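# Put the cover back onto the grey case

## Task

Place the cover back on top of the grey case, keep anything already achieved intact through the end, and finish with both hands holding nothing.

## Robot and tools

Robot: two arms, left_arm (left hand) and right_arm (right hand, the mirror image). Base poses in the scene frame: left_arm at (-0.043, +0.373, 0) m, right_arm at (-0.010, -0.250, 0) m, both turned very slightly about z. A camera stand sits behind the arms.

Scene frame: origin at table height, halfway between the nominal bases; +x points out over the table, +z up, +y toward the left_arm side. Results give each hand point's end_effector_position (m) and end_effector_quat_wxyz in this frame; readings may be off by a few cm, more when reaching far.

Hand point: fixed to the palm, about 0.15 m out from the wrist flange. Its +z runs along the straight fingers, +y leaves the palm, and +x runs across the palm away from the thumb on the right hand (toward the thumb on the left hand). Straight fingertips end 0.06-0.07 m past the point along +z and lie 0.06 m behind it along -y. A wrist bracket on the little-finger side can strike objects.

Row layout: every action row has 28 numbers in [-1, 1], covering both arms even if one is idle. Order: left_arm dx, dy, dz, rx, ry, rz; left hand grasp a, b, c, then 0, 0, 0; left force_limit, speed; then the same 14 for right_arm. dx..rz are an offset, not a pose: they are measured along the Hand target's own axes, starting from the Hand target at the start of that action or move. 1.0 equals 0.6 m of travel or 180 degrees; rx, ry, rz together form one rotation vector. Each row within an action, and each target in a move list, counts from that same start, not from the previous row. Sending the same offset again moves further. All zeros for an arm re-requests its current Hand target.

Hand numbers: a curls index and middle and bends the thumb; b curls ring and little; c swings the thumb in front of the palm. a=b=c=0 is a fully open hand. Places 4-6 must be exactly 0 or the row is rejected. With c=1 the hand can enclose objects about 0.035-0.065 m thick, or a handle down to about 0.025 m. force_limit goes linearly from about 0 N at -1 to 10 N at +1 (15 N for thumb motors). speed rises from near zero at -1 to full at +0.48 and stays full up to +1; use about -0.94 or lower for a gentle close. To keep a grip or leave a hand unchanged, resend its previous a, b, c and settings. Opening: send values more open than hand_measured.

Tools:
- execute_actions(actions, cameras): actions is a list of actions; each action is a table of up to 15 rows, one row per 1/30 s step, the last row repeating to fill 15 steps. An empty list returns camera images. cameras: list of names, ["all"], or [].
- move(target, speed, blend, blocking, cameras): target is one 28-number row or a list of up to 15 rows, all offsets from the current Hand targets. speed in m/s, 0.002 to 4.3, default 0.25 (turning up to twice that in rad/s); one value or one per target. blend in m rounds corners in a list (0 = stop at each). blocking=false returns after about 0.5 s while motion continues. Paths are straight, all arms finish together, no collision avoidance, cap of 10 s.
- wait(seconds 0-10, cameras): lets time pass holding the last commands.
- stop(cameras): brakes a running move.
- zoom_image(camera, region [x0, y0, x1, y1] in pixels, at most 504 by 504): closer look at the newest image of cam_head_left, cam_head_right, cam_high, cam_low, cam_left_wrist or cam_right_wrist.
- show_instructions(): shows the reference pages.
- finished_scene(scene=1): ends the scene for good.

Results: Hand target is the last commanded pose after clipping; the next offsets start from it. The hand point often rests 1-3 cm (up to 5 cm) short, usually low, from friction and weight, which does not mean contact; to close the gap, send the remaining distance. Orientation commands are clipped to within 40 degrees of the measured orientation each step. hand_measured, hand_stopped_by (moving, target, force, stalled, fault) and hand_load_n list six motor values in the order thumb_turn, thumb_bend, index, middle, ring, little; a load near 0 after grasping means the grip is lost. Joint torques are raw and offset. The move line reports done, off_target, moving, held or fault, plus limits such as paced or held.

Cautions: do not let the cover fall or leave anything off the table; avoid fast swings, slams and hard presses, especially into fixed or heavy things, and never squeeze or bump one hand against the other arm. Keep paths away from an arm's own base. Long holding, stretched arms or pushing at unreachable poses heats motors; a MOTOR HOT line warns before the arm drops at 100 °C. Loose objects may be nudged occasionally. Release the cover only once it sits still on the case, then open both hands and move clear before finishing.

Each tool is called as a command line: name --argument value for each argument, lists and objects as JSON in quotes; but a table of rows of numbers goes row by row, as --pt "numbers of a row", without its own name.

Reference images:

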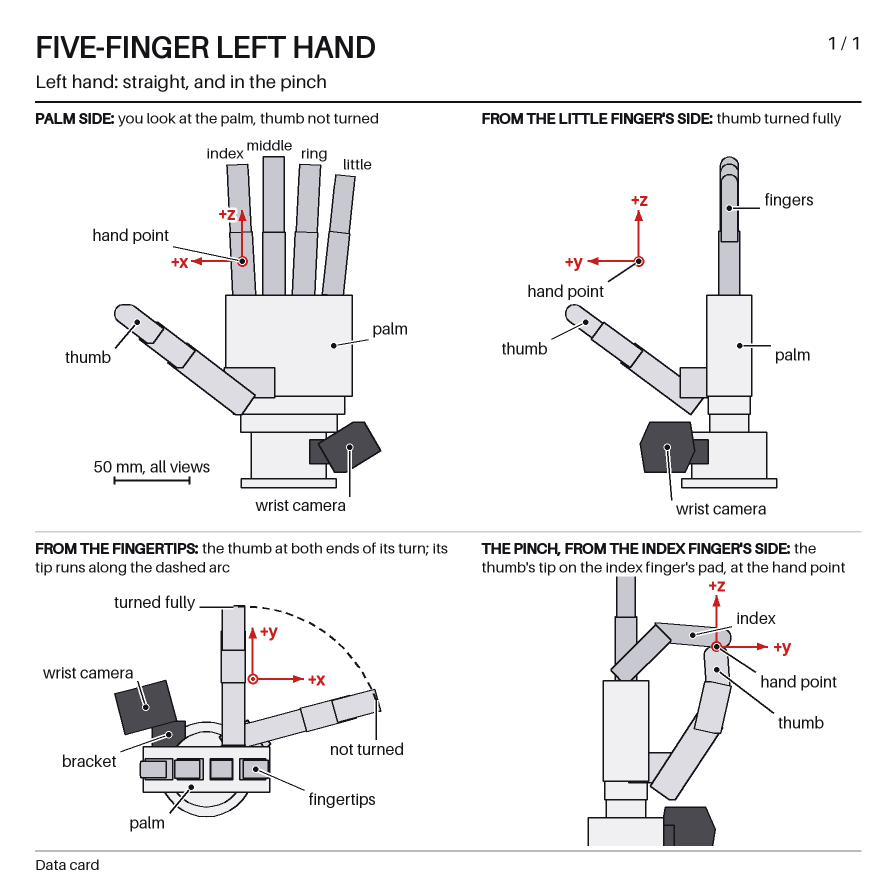

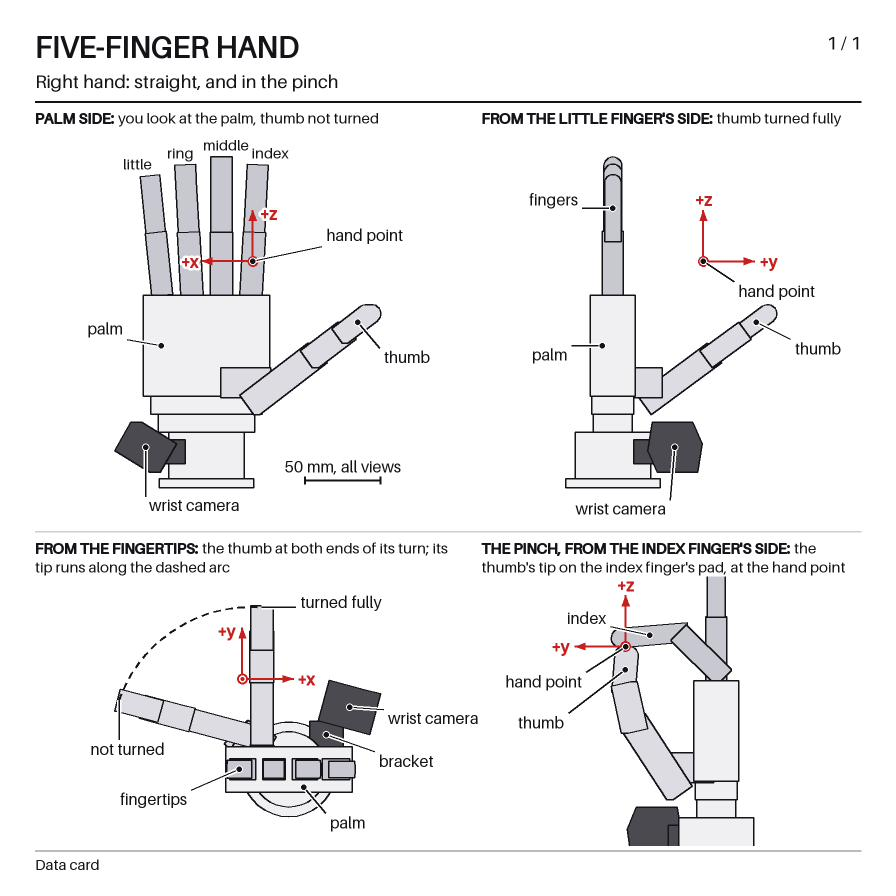

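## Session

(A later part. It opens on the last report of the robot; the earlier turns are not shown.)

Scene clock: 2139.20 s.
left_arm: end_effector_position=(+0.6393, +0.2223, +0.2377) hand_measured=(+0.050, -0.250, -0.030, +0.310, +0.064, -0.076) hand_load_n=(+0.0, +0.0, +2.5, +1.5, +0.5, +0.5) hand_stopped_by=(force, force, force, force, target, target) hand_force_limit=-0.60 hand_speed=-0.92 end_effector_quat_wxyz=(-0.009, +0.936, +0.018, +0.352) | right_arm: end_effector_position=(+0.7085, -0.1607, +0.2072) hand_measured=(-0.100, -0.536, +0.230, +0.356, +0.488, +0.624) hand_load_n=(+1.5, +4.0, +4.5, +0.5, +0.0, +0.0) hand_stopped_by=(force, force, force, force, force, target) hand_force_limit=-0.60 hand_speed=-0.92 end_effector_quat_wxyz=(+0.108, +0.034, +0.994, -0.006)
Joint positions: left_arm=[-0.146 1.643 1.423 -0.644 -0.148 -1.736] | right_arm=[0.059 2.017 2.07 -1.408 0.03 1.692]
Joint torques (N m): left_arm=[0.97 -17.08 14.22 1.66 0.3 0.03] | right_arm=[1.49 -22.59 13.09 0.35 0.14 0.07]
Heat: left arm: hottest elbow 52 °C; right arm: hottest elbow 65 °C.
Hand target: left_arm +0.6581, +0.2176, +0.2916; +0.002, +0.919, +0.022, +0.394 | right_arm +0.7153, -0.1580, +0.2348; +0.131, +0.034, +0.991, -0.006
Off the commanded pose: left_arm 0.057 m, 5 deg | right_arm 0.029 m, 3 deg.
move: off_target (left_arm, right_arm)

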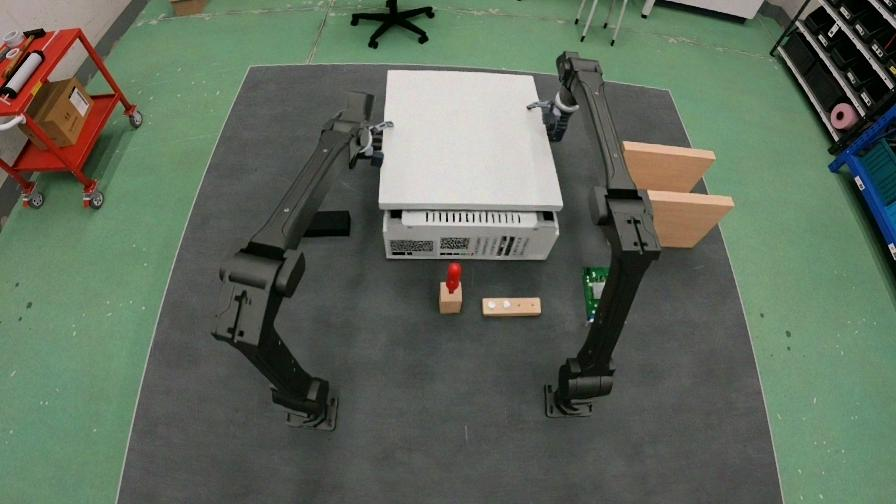

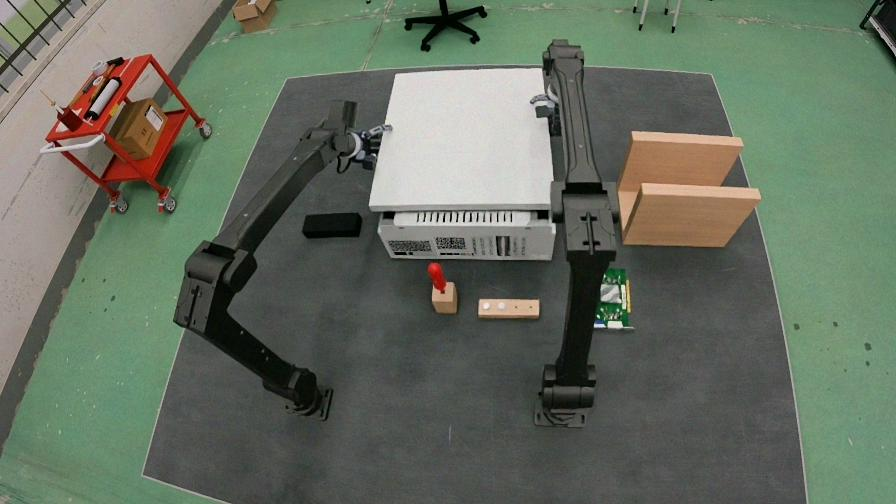

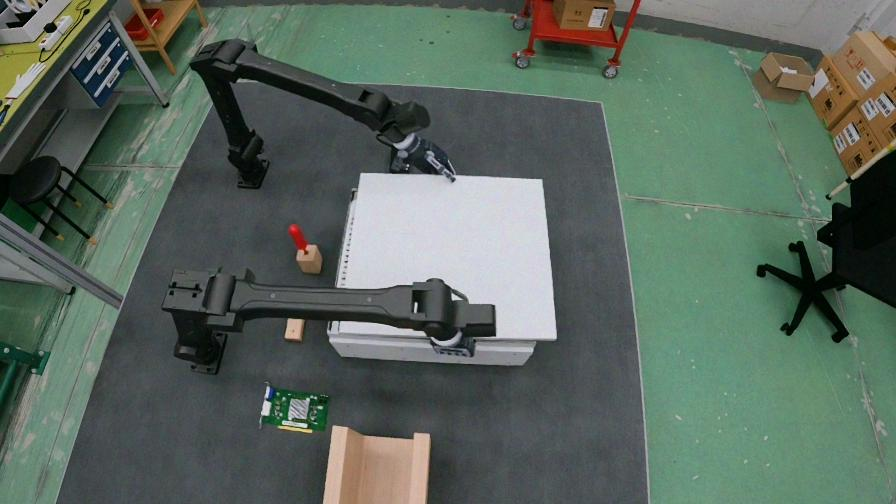

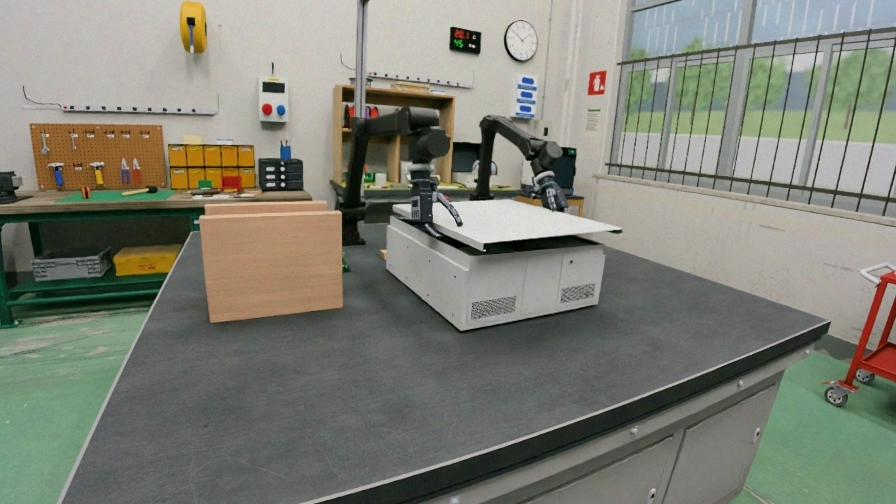

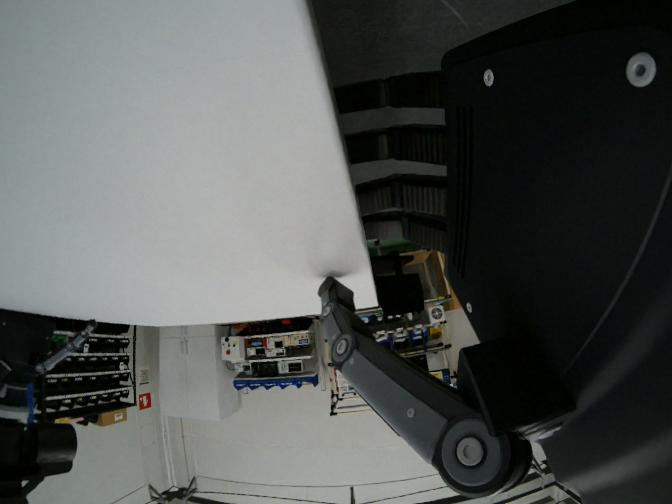

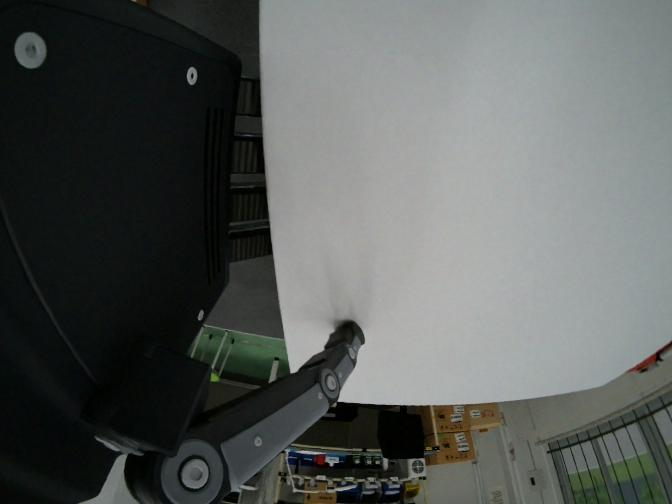

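move --pt "-0.0128 0.0203 -0.0613 -0.004 0 0.0038 0.76 0.5 0.95 0 0 0 -0.6 -0.92 0.0508 -0.0277 -0.048 0.0014 0 0.0054 0.76 0.85 0.7 0 0 0 -0.6 -0.92" --speed 0.06 --cameras '["all"]'

zoom_image --camera "cam_head_left" --region '[360, 50, 600, 270]'

zoom_image --camera "cam_high" --region '[310, 150, 590, 390]'

zoom_image --camera "cam_low" --region '[370, 170, 640, 340]'

Scene clock: 2305.43 s.
left_arm: end_effector_position=(+0.6237, +0.2149, +0.2633) hand_measured=(+0.050, -0.250, -0.028, +0.310, +0.064, -0.076) hand_load_n=(-0.5, +0.0, +2.0, +2.0, +0.0, +0.0) hand_stopped_by=(force, force, force, force, target, target) hand_force_limit=-0.60 hand_speed=-0.92 end_effector_quat_wxyz=(-0.008, +0.934, +0.012, +0.357) | right_arm: end_effector_position=(+0.6800, -0.1683, +0.2317) hand_measured=(-0.100, -0.536, +0.230, +0.356, +0.488, +0.624) hand_load_n=(+4.0, +4.0, +5.0, +1.5, +0.0, +0.0) hand_stopped_by=(force, force, force, force, force, target) hand_force_limit=-0.60 hand_speed=-0.92 end_effector_quat_wxyz=(+0.112, +0.043, +0.993, -0.007)
Joint positions: left_arm=[-0.162 1.592 1.423 -0.685 -0.153 -1.735] | right_arm=[0.052 1.919 1.98 -1.408 0.034 1.702]
Joint torques (N m): left_arm=[0.09 -17.79 11.64 1.8 0.19 -0.07] | right_arm=[1.38 -21.01 9.72 0.98 0.02 -0.06]
Heat: left arm: hottest elbow 65 °C; right arm: hottest elbow 69 °C.
Hand target: left_arm +0.6265, +0.2045, +0.3117; +0.005, +0.919, +0.014, +0.394 | right_arm +0.6773, -0.1718, +0.2547; +0.131, +0.043, +0.990, -0.007
Off the commanded pose: left_arm 0.049 m, 5 deg | right_arm 0.023 m, 2 deg.
move: off_target (left_arm, right_arm)

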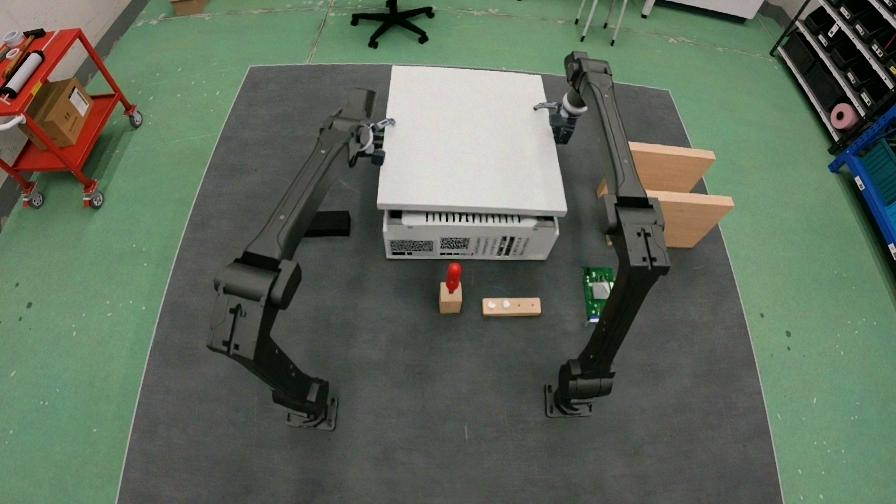

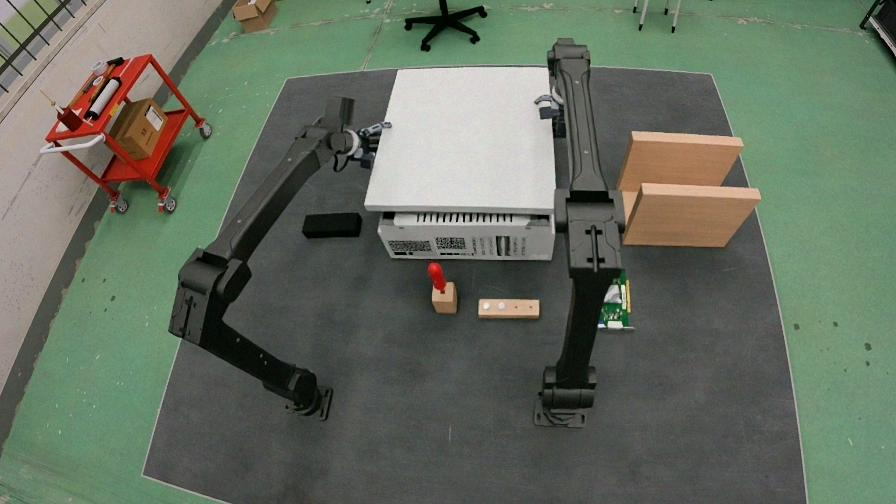

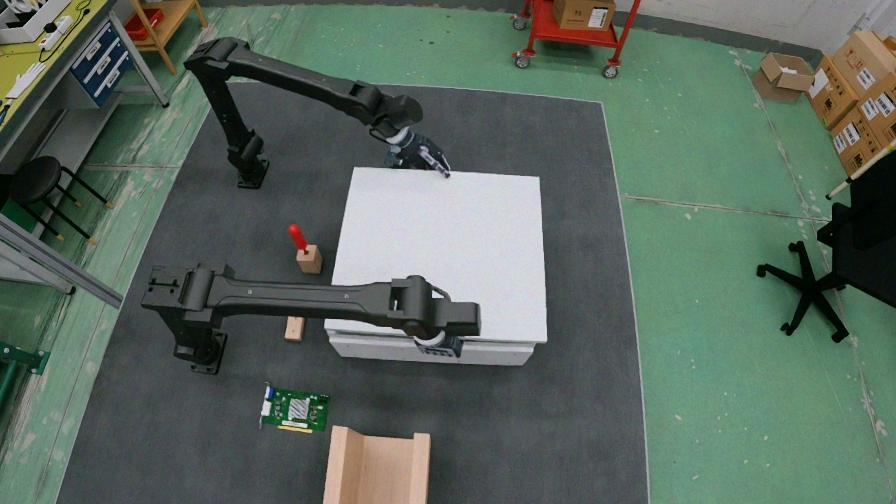

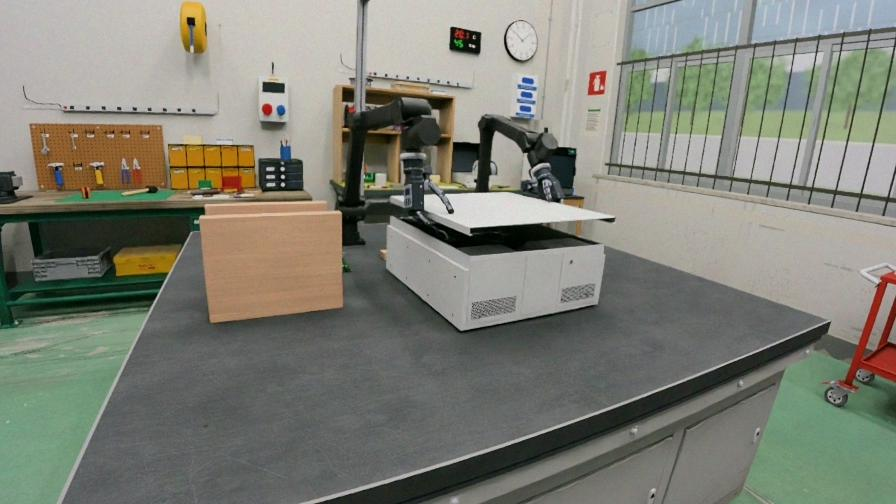

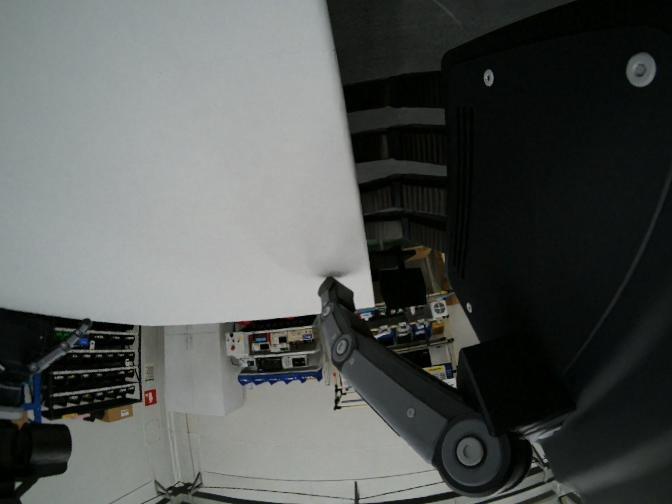

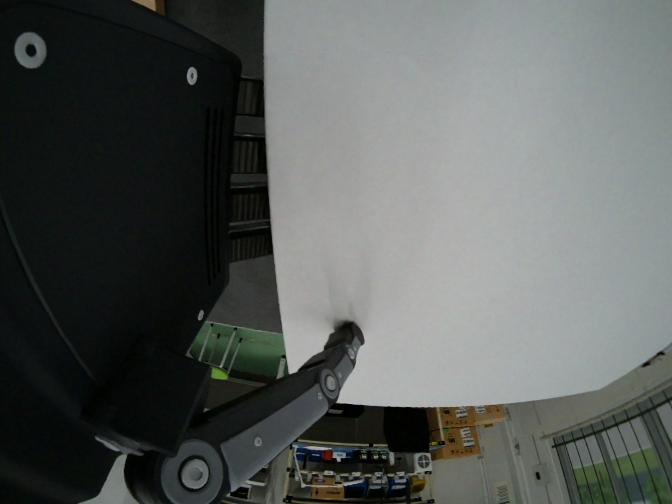

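Scaled by 2.100.

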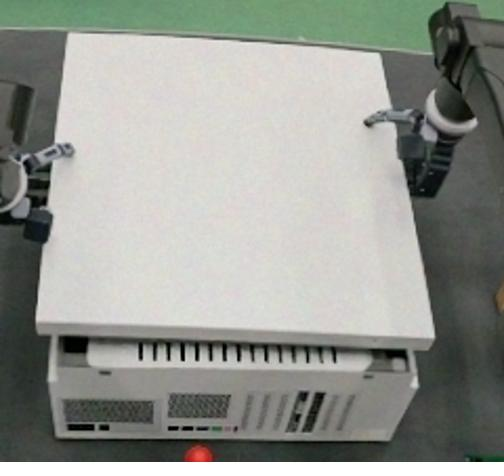

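Scaled by 1.800.

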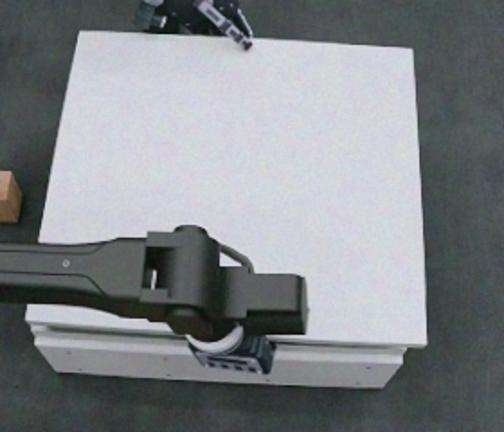

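Scaled by 1.867.

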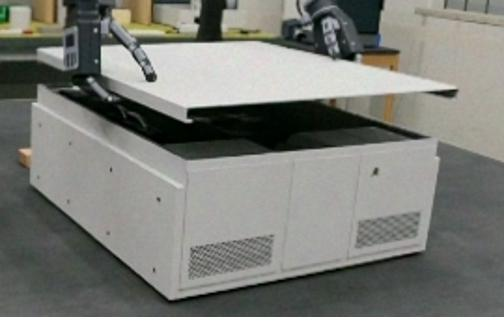

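execute_actions --actions '[]'

Scene clock: 2359.33 s.
left_arm: end_effector_position=(+0.6237, +0.2149, +0.2633) hand_measured=(+0.050, -0.250, -0.028, +0.310, +0.064, -0.076) hand_load_n=(+0.0, -0.5, +2.5, +2.0, +0.0, +0.0) hand_stopped_by=(force, force, force, force, target, target) hand_force_limit=-0.60 hand_speed=-0.92 end_effector_quat_wxyz=(-0.008, +0.934, +0.012, +0.357) | right_arm: end_effector_position=(+0.6800, -0.1683, +0.2317) hand_measured=(-0.100, -0.536, +0.230, +0.356, +0.488, +0.624) hand_load_n=(+4.0, +4.0, +5.0, +1.5, +0.0, +0.0) hand_stopped_by=(force, force, force, force, force, target) hand_force_limit=-0.60 hand_speed=-0.92 end_effector_quat_wxyz=(+0.112, +0.043, +0.993, -0.007)
Joint positions: left_arm=[-0.162 1.592 1.423 -0.685 -0.153 -1.735] | right_arm=[0.052 1.919 1.98 -1.408 0.034 1.702]
Joint velocities: within noise
Joint torques (N m): left_arm=[-0.09 -18.02 11.64 1.72 0.18 -0.05] | right_arm=[1.08 -21.89 9.57 0.7 0 -0.02]
Heat: left arm: hottest elbow 60 °C; right arm: hottest elbow 63 °C.
Hand target: left_arm +0.6265, +0.2045, +0.3117; +0.005, +0.919, +0.014, +0.394 | right_arm +0.6773, -0.1718, +0.2547; +0.131, +0.043, +0.990, -0.007
Off the commanded pose: left_arm 0.049 m, 5 deg | right_arm 0.023 m, 2 deg.

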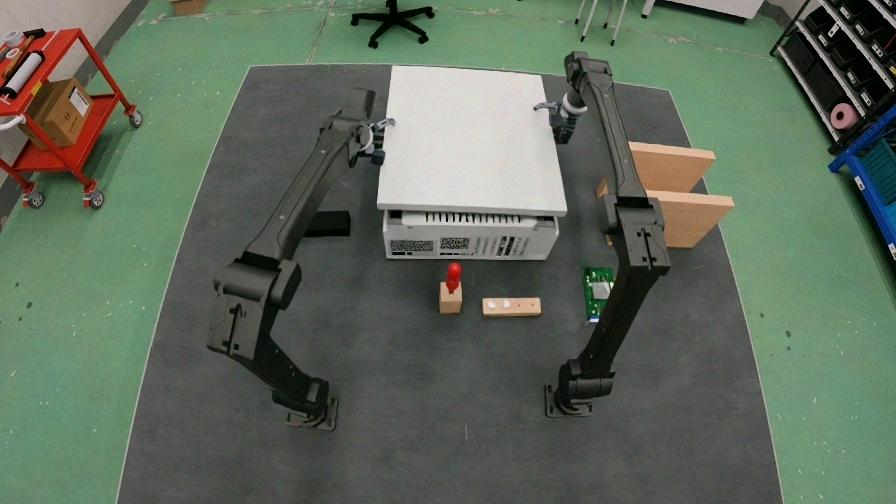

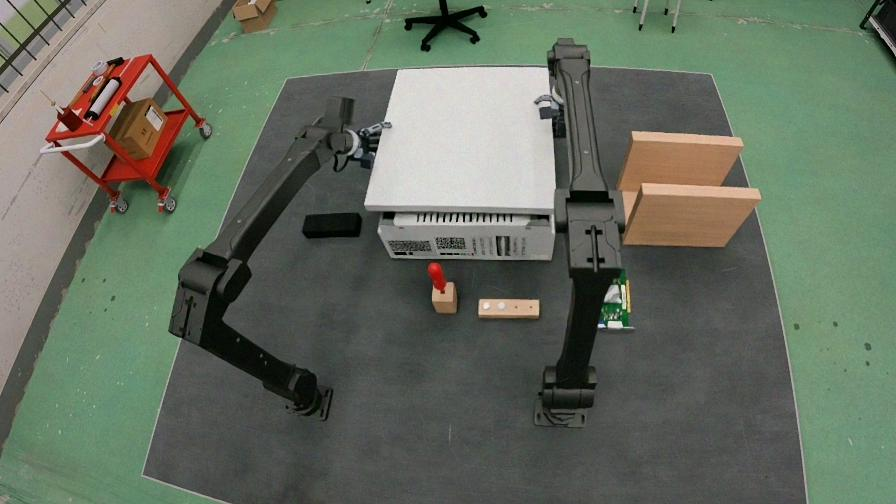

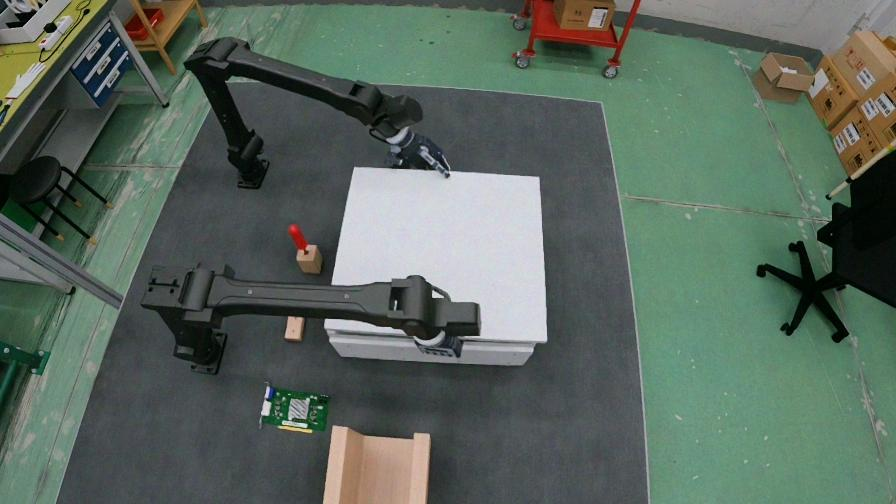

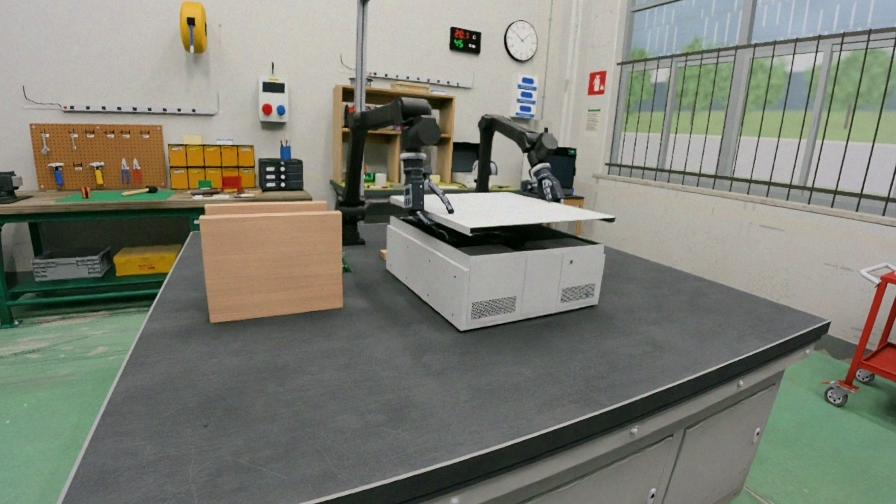

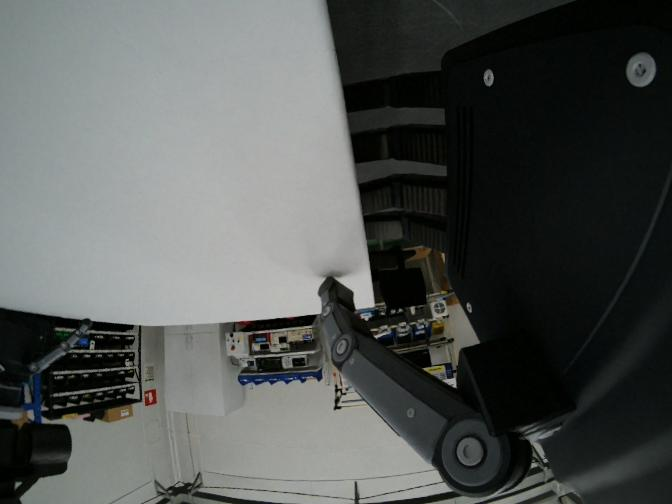

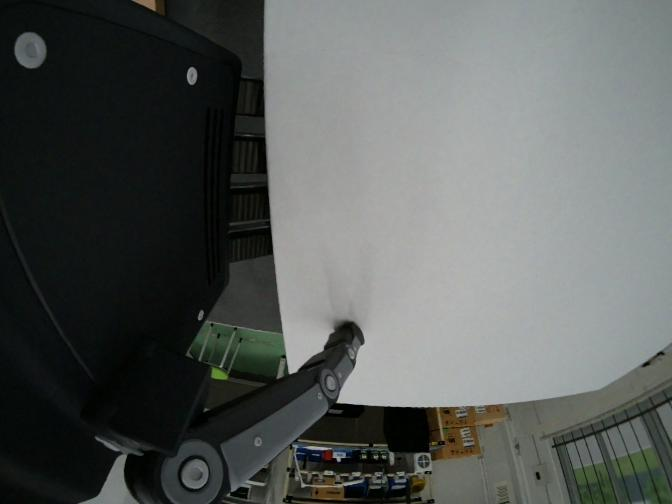

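move --target '[-0.0332,0.0072,-0.0055,0.004,0.0001,-0.0038,0.76,0.5,0.95,0,0,0,-0.6,-0.92,0.0189,-0.0096,0.0156,-0.0014,0,-0.0054,0.76,0.85,0.7,0,0,0,-0.6,-0.92]' --speed 0.06 --cameras '["all"]'

Scene clock: 2371.17 s.
left_arm: end_effector_position=(+0.6080, +0.2092, +0.2540) hand_measured=(+0.050, -0.250, -0.030, +0.310, +0.064, -0.076) hand_load_n=(+0.0, +0.0, +3.0, +1.5, +0.0, +0.0) hand_stopped_by=(force, force, force, force, target, target) hand_force_limit=-0.60 hand_speed=-0.92 end_effector_quat_wxyz=(-0.015, +0.936, +0.013, +0.350) | right_arm: end_effector_position=(+0.6699, -0.1727, +0.2162) hand_measured=(-0.100, -0.536, +0.230, +0.356, +0.488, +0.624) hand_load_n=(+2.5, +4.0, +6.5, +1.0, +0.0, +0.0) hand_stopped_by=(force, force, force, force, force, target) hand_force_limit=-0.60 hand_speed=-0.92 end_effector_quat_wxyz=(+0.106, +0.042, +0.993, -0.006)
Joint positions: left_arm=[-0.183 1.566 1.378 -0.685 -0.179 -1.752] | right_arm=[0.045 1.896 1.907 -1.372 0.03 1.694]
Joint torques (N m): left_arm=[-0.09 -18.26 9.92 2.88 0.11 -0.16] | right_arm=[0.09 -21.13 9.63 1.11 -0.03 -0.24]
Heat: left arm: hottest elbow 59 °C; right arm: hottest elbow 62 °C.
Hand target: left_arm +0.6105, +0.1995, +0.2994; +0.002, +0.919, +0.021, +0.394 | right_arm +0.6684, -0.1768, +0.2426; +0.131, +0.034, +0.991, -0.006
Off the commanded pose: left_arm 0.047 m, 6 deg | right_arm 0.027 m, 3 deg.
move: off_target (left_arm, right_arm)

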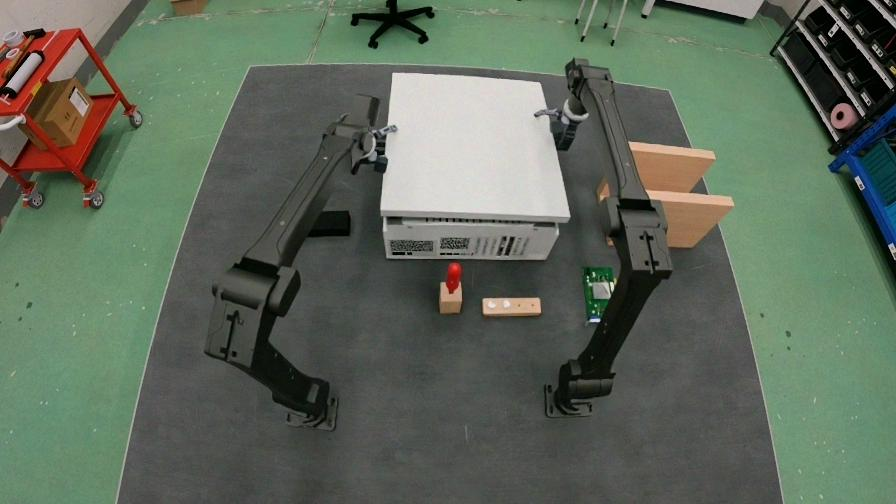

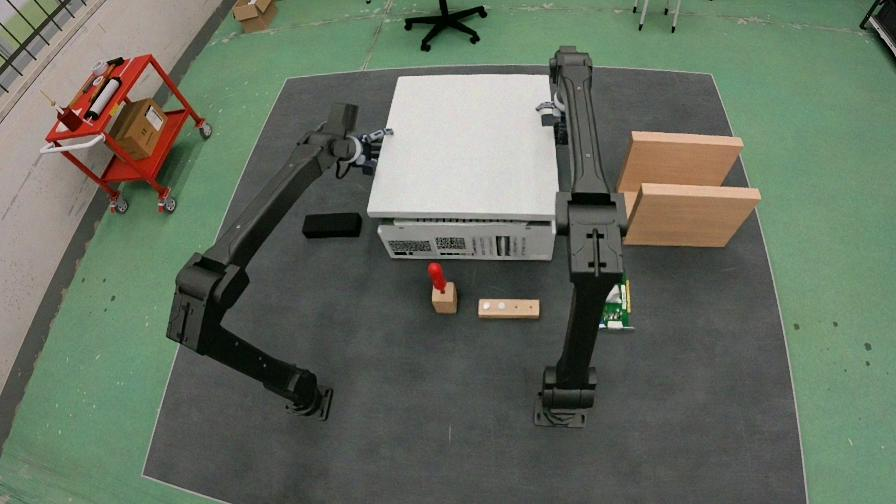

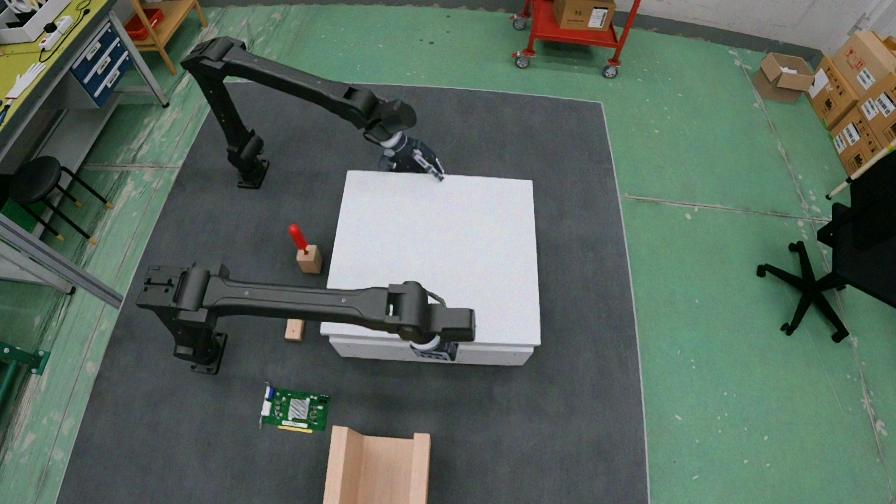

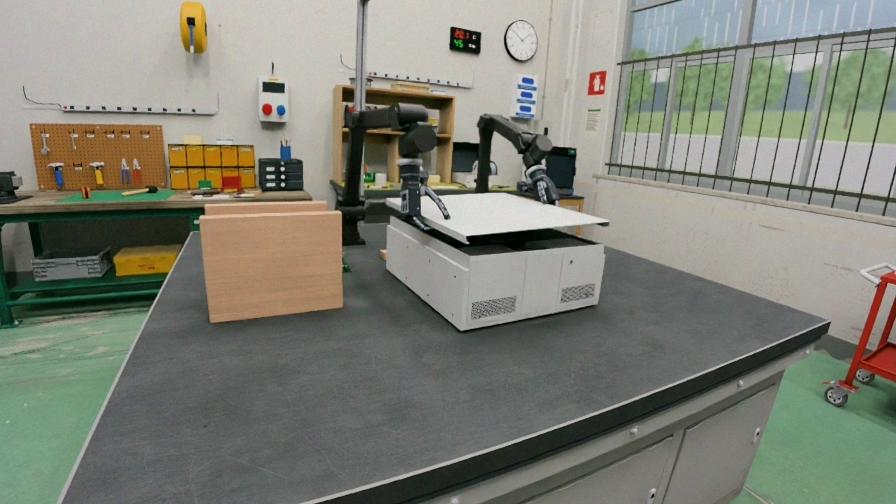

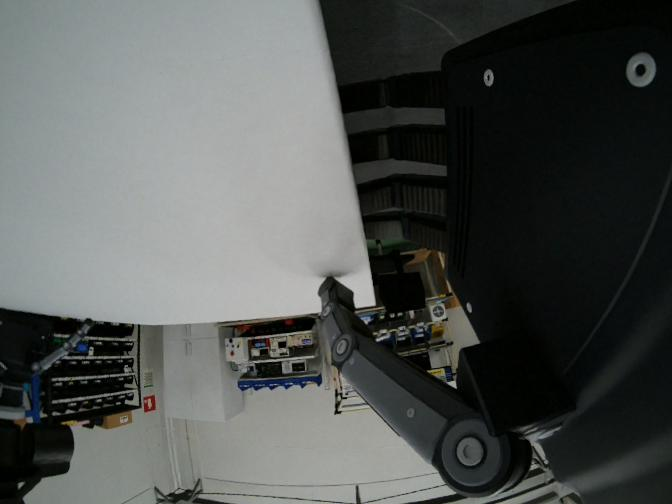

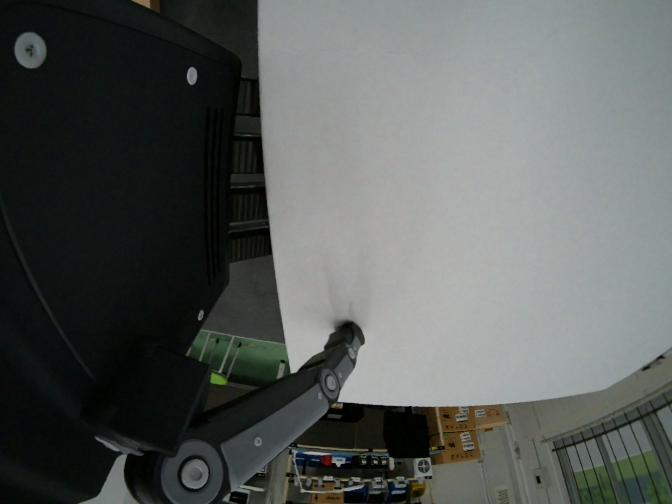

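zoom_image --camera "cam_low" --region '[370, 170, 640, 340]'

zoom_image --camera "cam_high" --region '[310, 150, 590, 390]'

zoom_image --camera "cam_head_left" --region '[360, 50, 600, 270]'

zoom_image --camera "cam_head_right" --region '[350, 50, 590, 270]'

Scaled by 1.867.

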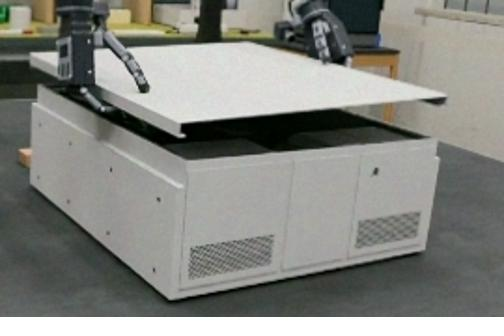

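Scaled by 1.800.

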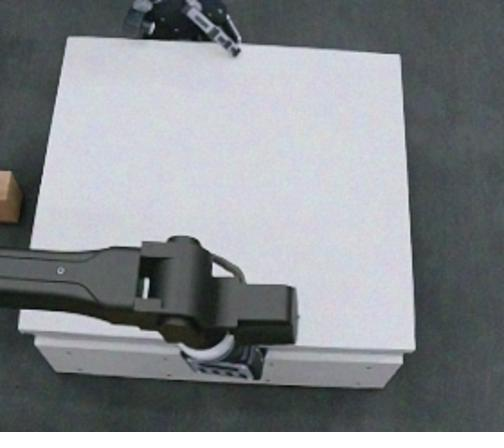

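Scaled by 2.100.

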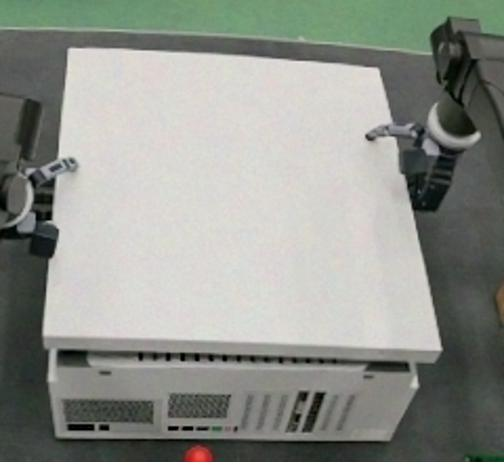

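Scaled by 2.100.

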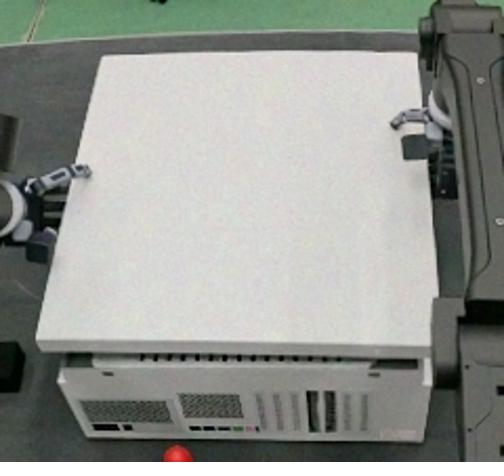

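zoom_image --camera "cam_head_left" --region '[370, 200, 580, 270]'

zoom_image --camera "cam_head_right" --region '[360, 200, 570, 270]'

zoom_image --camera "cam_high" --region '[310, 310, 560, 380]'

zoom_image --camera "cam_low" --region '[380, 180, 500, 280]'

zoom_image --camera "cam_low" --region '[500, 180, 620, 280]'

Scaled by 2.400.

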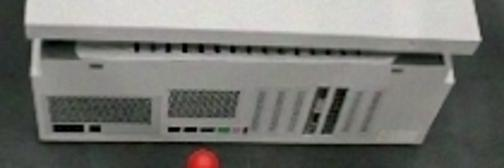

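Scaled by 2.400.

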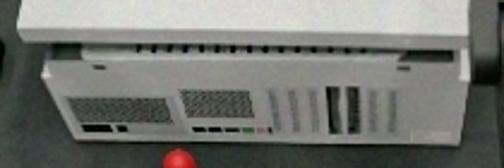

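Scaled by 2.016.

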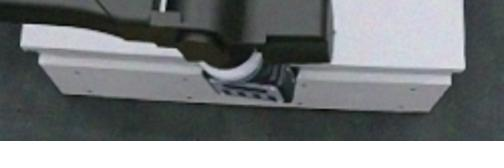

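Scaled by 4.200.

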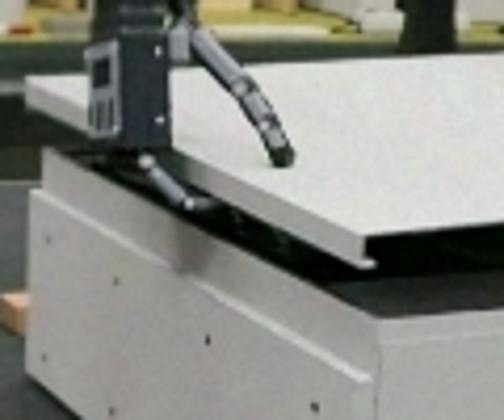

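Scaled by 4.200.

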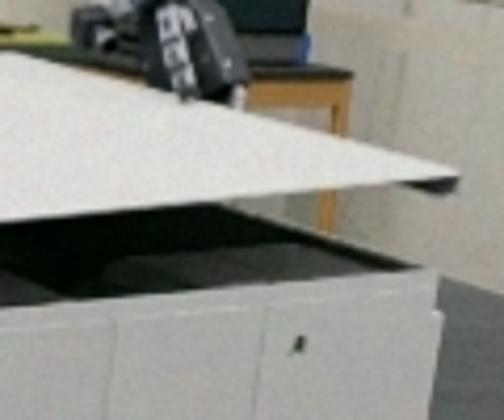

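zoom_image --camera "cam_low" --region '[420, 230, 520, 335]'

zoom_image --camera "cam_low" --region '[540, 205, 640, 310]'

zoom_image --camera "cam_low" --region '[370, 180, 470, 285]'

Scaled by 4.800.

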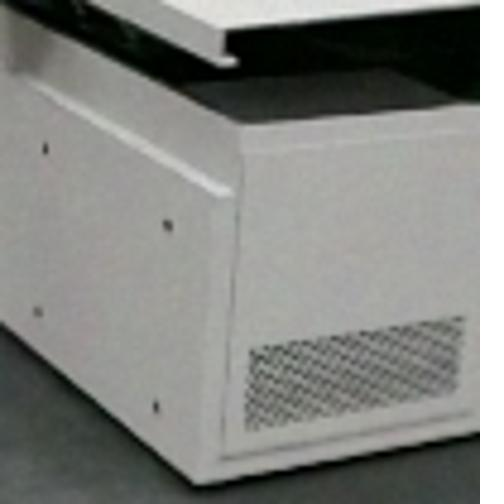

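Scaled by 4.800.

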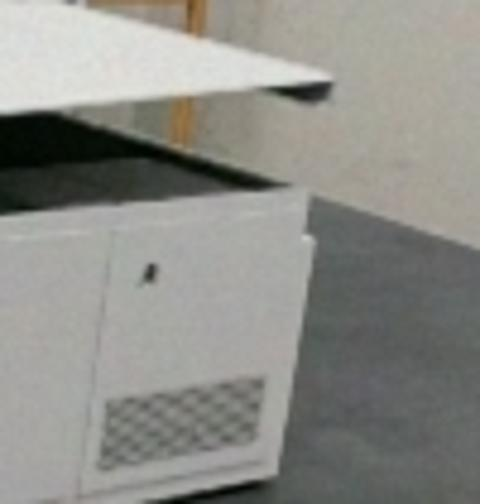

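Scaled by 4.800.

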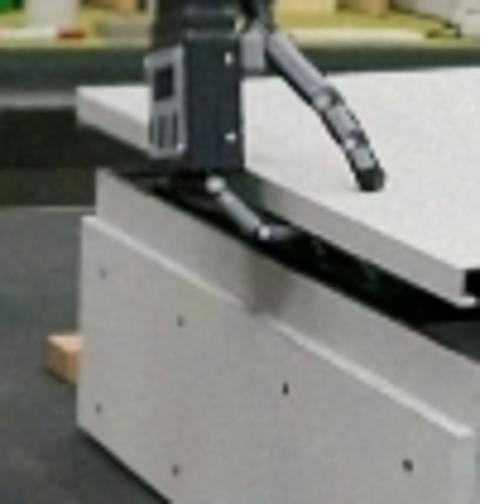

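execute_actions --actions '[[[0,0,0,0,0,0,0.76,0,0.95,0,0,0,-0.6,-0.6,0,0,0,0,0,0,0.76,0.85,0.7,0,0,0,-0.6,-0.92]],[[0,0,0,0,0,0,0.76,0,0.95,0,0,0,-0.6,-0.6,0,0,0,0,0,0,0.76,0.85,0.7,0,0,0,-0.6,-0.92]]]' --cameras '["cam_left_wrist","cam_low"]'

Scene clock: 2544.23 s.
left_arm: end_effector_position=(+0.6066, +0.2079, +0.2625) hand_measured=(+0.050, -0.218, -0.030, +0.342, -0.886, -1.000) hand_load_n=(+1.5, +2.0, +2.5, +3.5, +0.0, +0.0) hand_stopped_by=(force, force, force, force, target, target) hand_force_limit=-0.60 hand_speed=-0.60 end_effector_quat_wxyz=(-0.012, +0.934, +0.014, +0.357) | right_arm: end_effector_position=(+0.6697, -0.1728, +0.2168) hand_measured=(-0.100, -0.536, +0.230, +0.356, +0.488, +0.624) hand_load_n=(+3.5, +4.5, +7.0, +0.0, +0.0, +0.0) hand_stopped_by=(force, force, force, force, force, target) hand_force_limit=-0.60 hand_speed=-0.92 end_effector_quat_wxyz=(+0.106, +0.042, +0.993, -0.005)
Joint positions: left_arm=[-0.186 1.554 1.378 -0.683 -0.179 -1.755] | right_arm=[0.044 1.895 1.907 -1.372 0.027 1.693]
Joint torques (N m): left_arm=[0.21 -17.03 9.95 2.8 0.1 -0.14] | right_arm=[0.85 -22.42 9.62 1.21 0.02 -0.26]
Heat: left arm: hottest elbow 52 °C; right arm: hottest elbow 58 °C.
Hand target: left_arm +0.6106, +0.1996, +0.2995; +0.002, +0.919, +0.022, +0.394 | right_arm +0.6683, -0.1767, +0.2427; +0.131, +0.034, +0.991, -0.006
Off the commanded pose: left_arm 0.038 m, 5 deg | right_arm 0.026 m, 3 deg.
Step readings (end_effector_position of left_arm | right_arm):
0: (+0.6080, +0.2092, +0.2540) | (+0.6699, -0.1727, +0.2162)
1: (+0.6080, +0.2092, +0.2540) | (+0.6699, -0.1727, +0.2162)
2: (+0.6080, +0.2092, +0.2540) | (+0.6699, -0.1727, +0.2162)
4: (+0.6081, +0.2093, +0.2540) | (+0.6698, -0.1725, +0.2162)
8: (+0.6072, +0.2080, +0.2593) | (+0.6698, -0.1730, +0.2162)
15: (+0.6066, +0.2079, +0.2625) | (+0.6698, -0.1728, +0.2168)
16: (+0.6066, +0.2079, +0.2625) | (+0.6697, -0.1728, +0.2168)
17: (+0.6066, +0.2079, +0.2625) | (+0.6697, -0.1728, +0.2168)
19: (+0.6066, +0.2079, +0.2625) | (+0.6697, -0.1728, +0.2168)
23: (+0.6066, +0.2079, +0.2625) | (+0.6697, -0.1728, +0.2168)
30: (+0.6066, +0.2079, +0.2625) | (+0.6697, -0.1728, +0.2168)
Images, in order (width x height): cam_low 896x504, cam_left_wrist 672x504.

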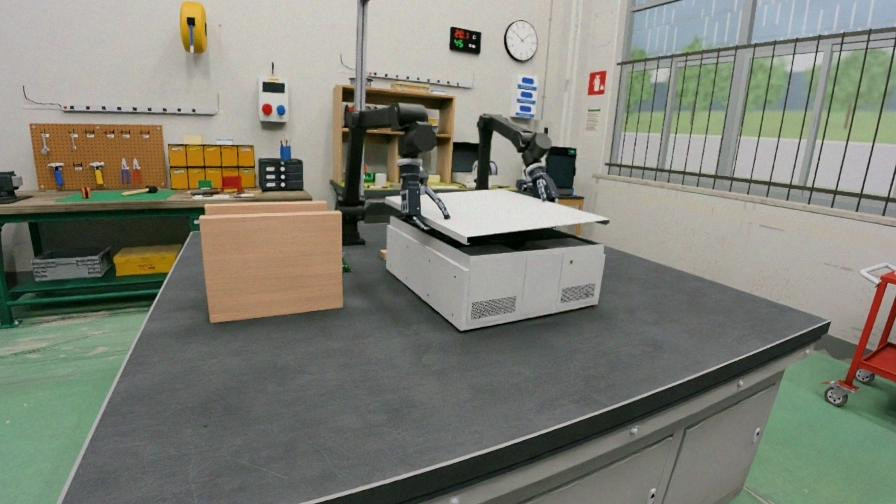

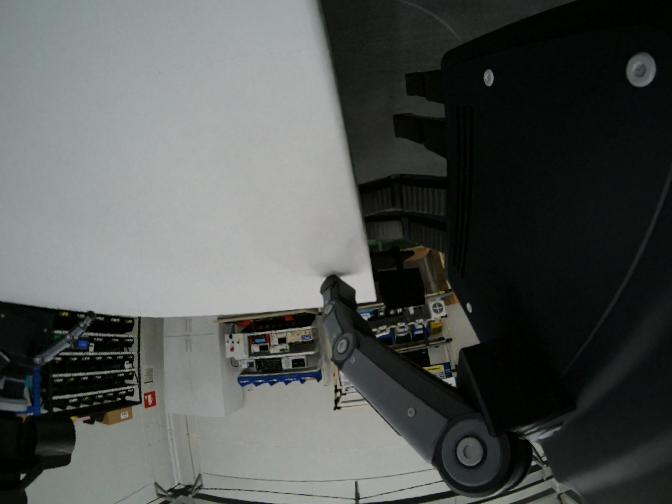

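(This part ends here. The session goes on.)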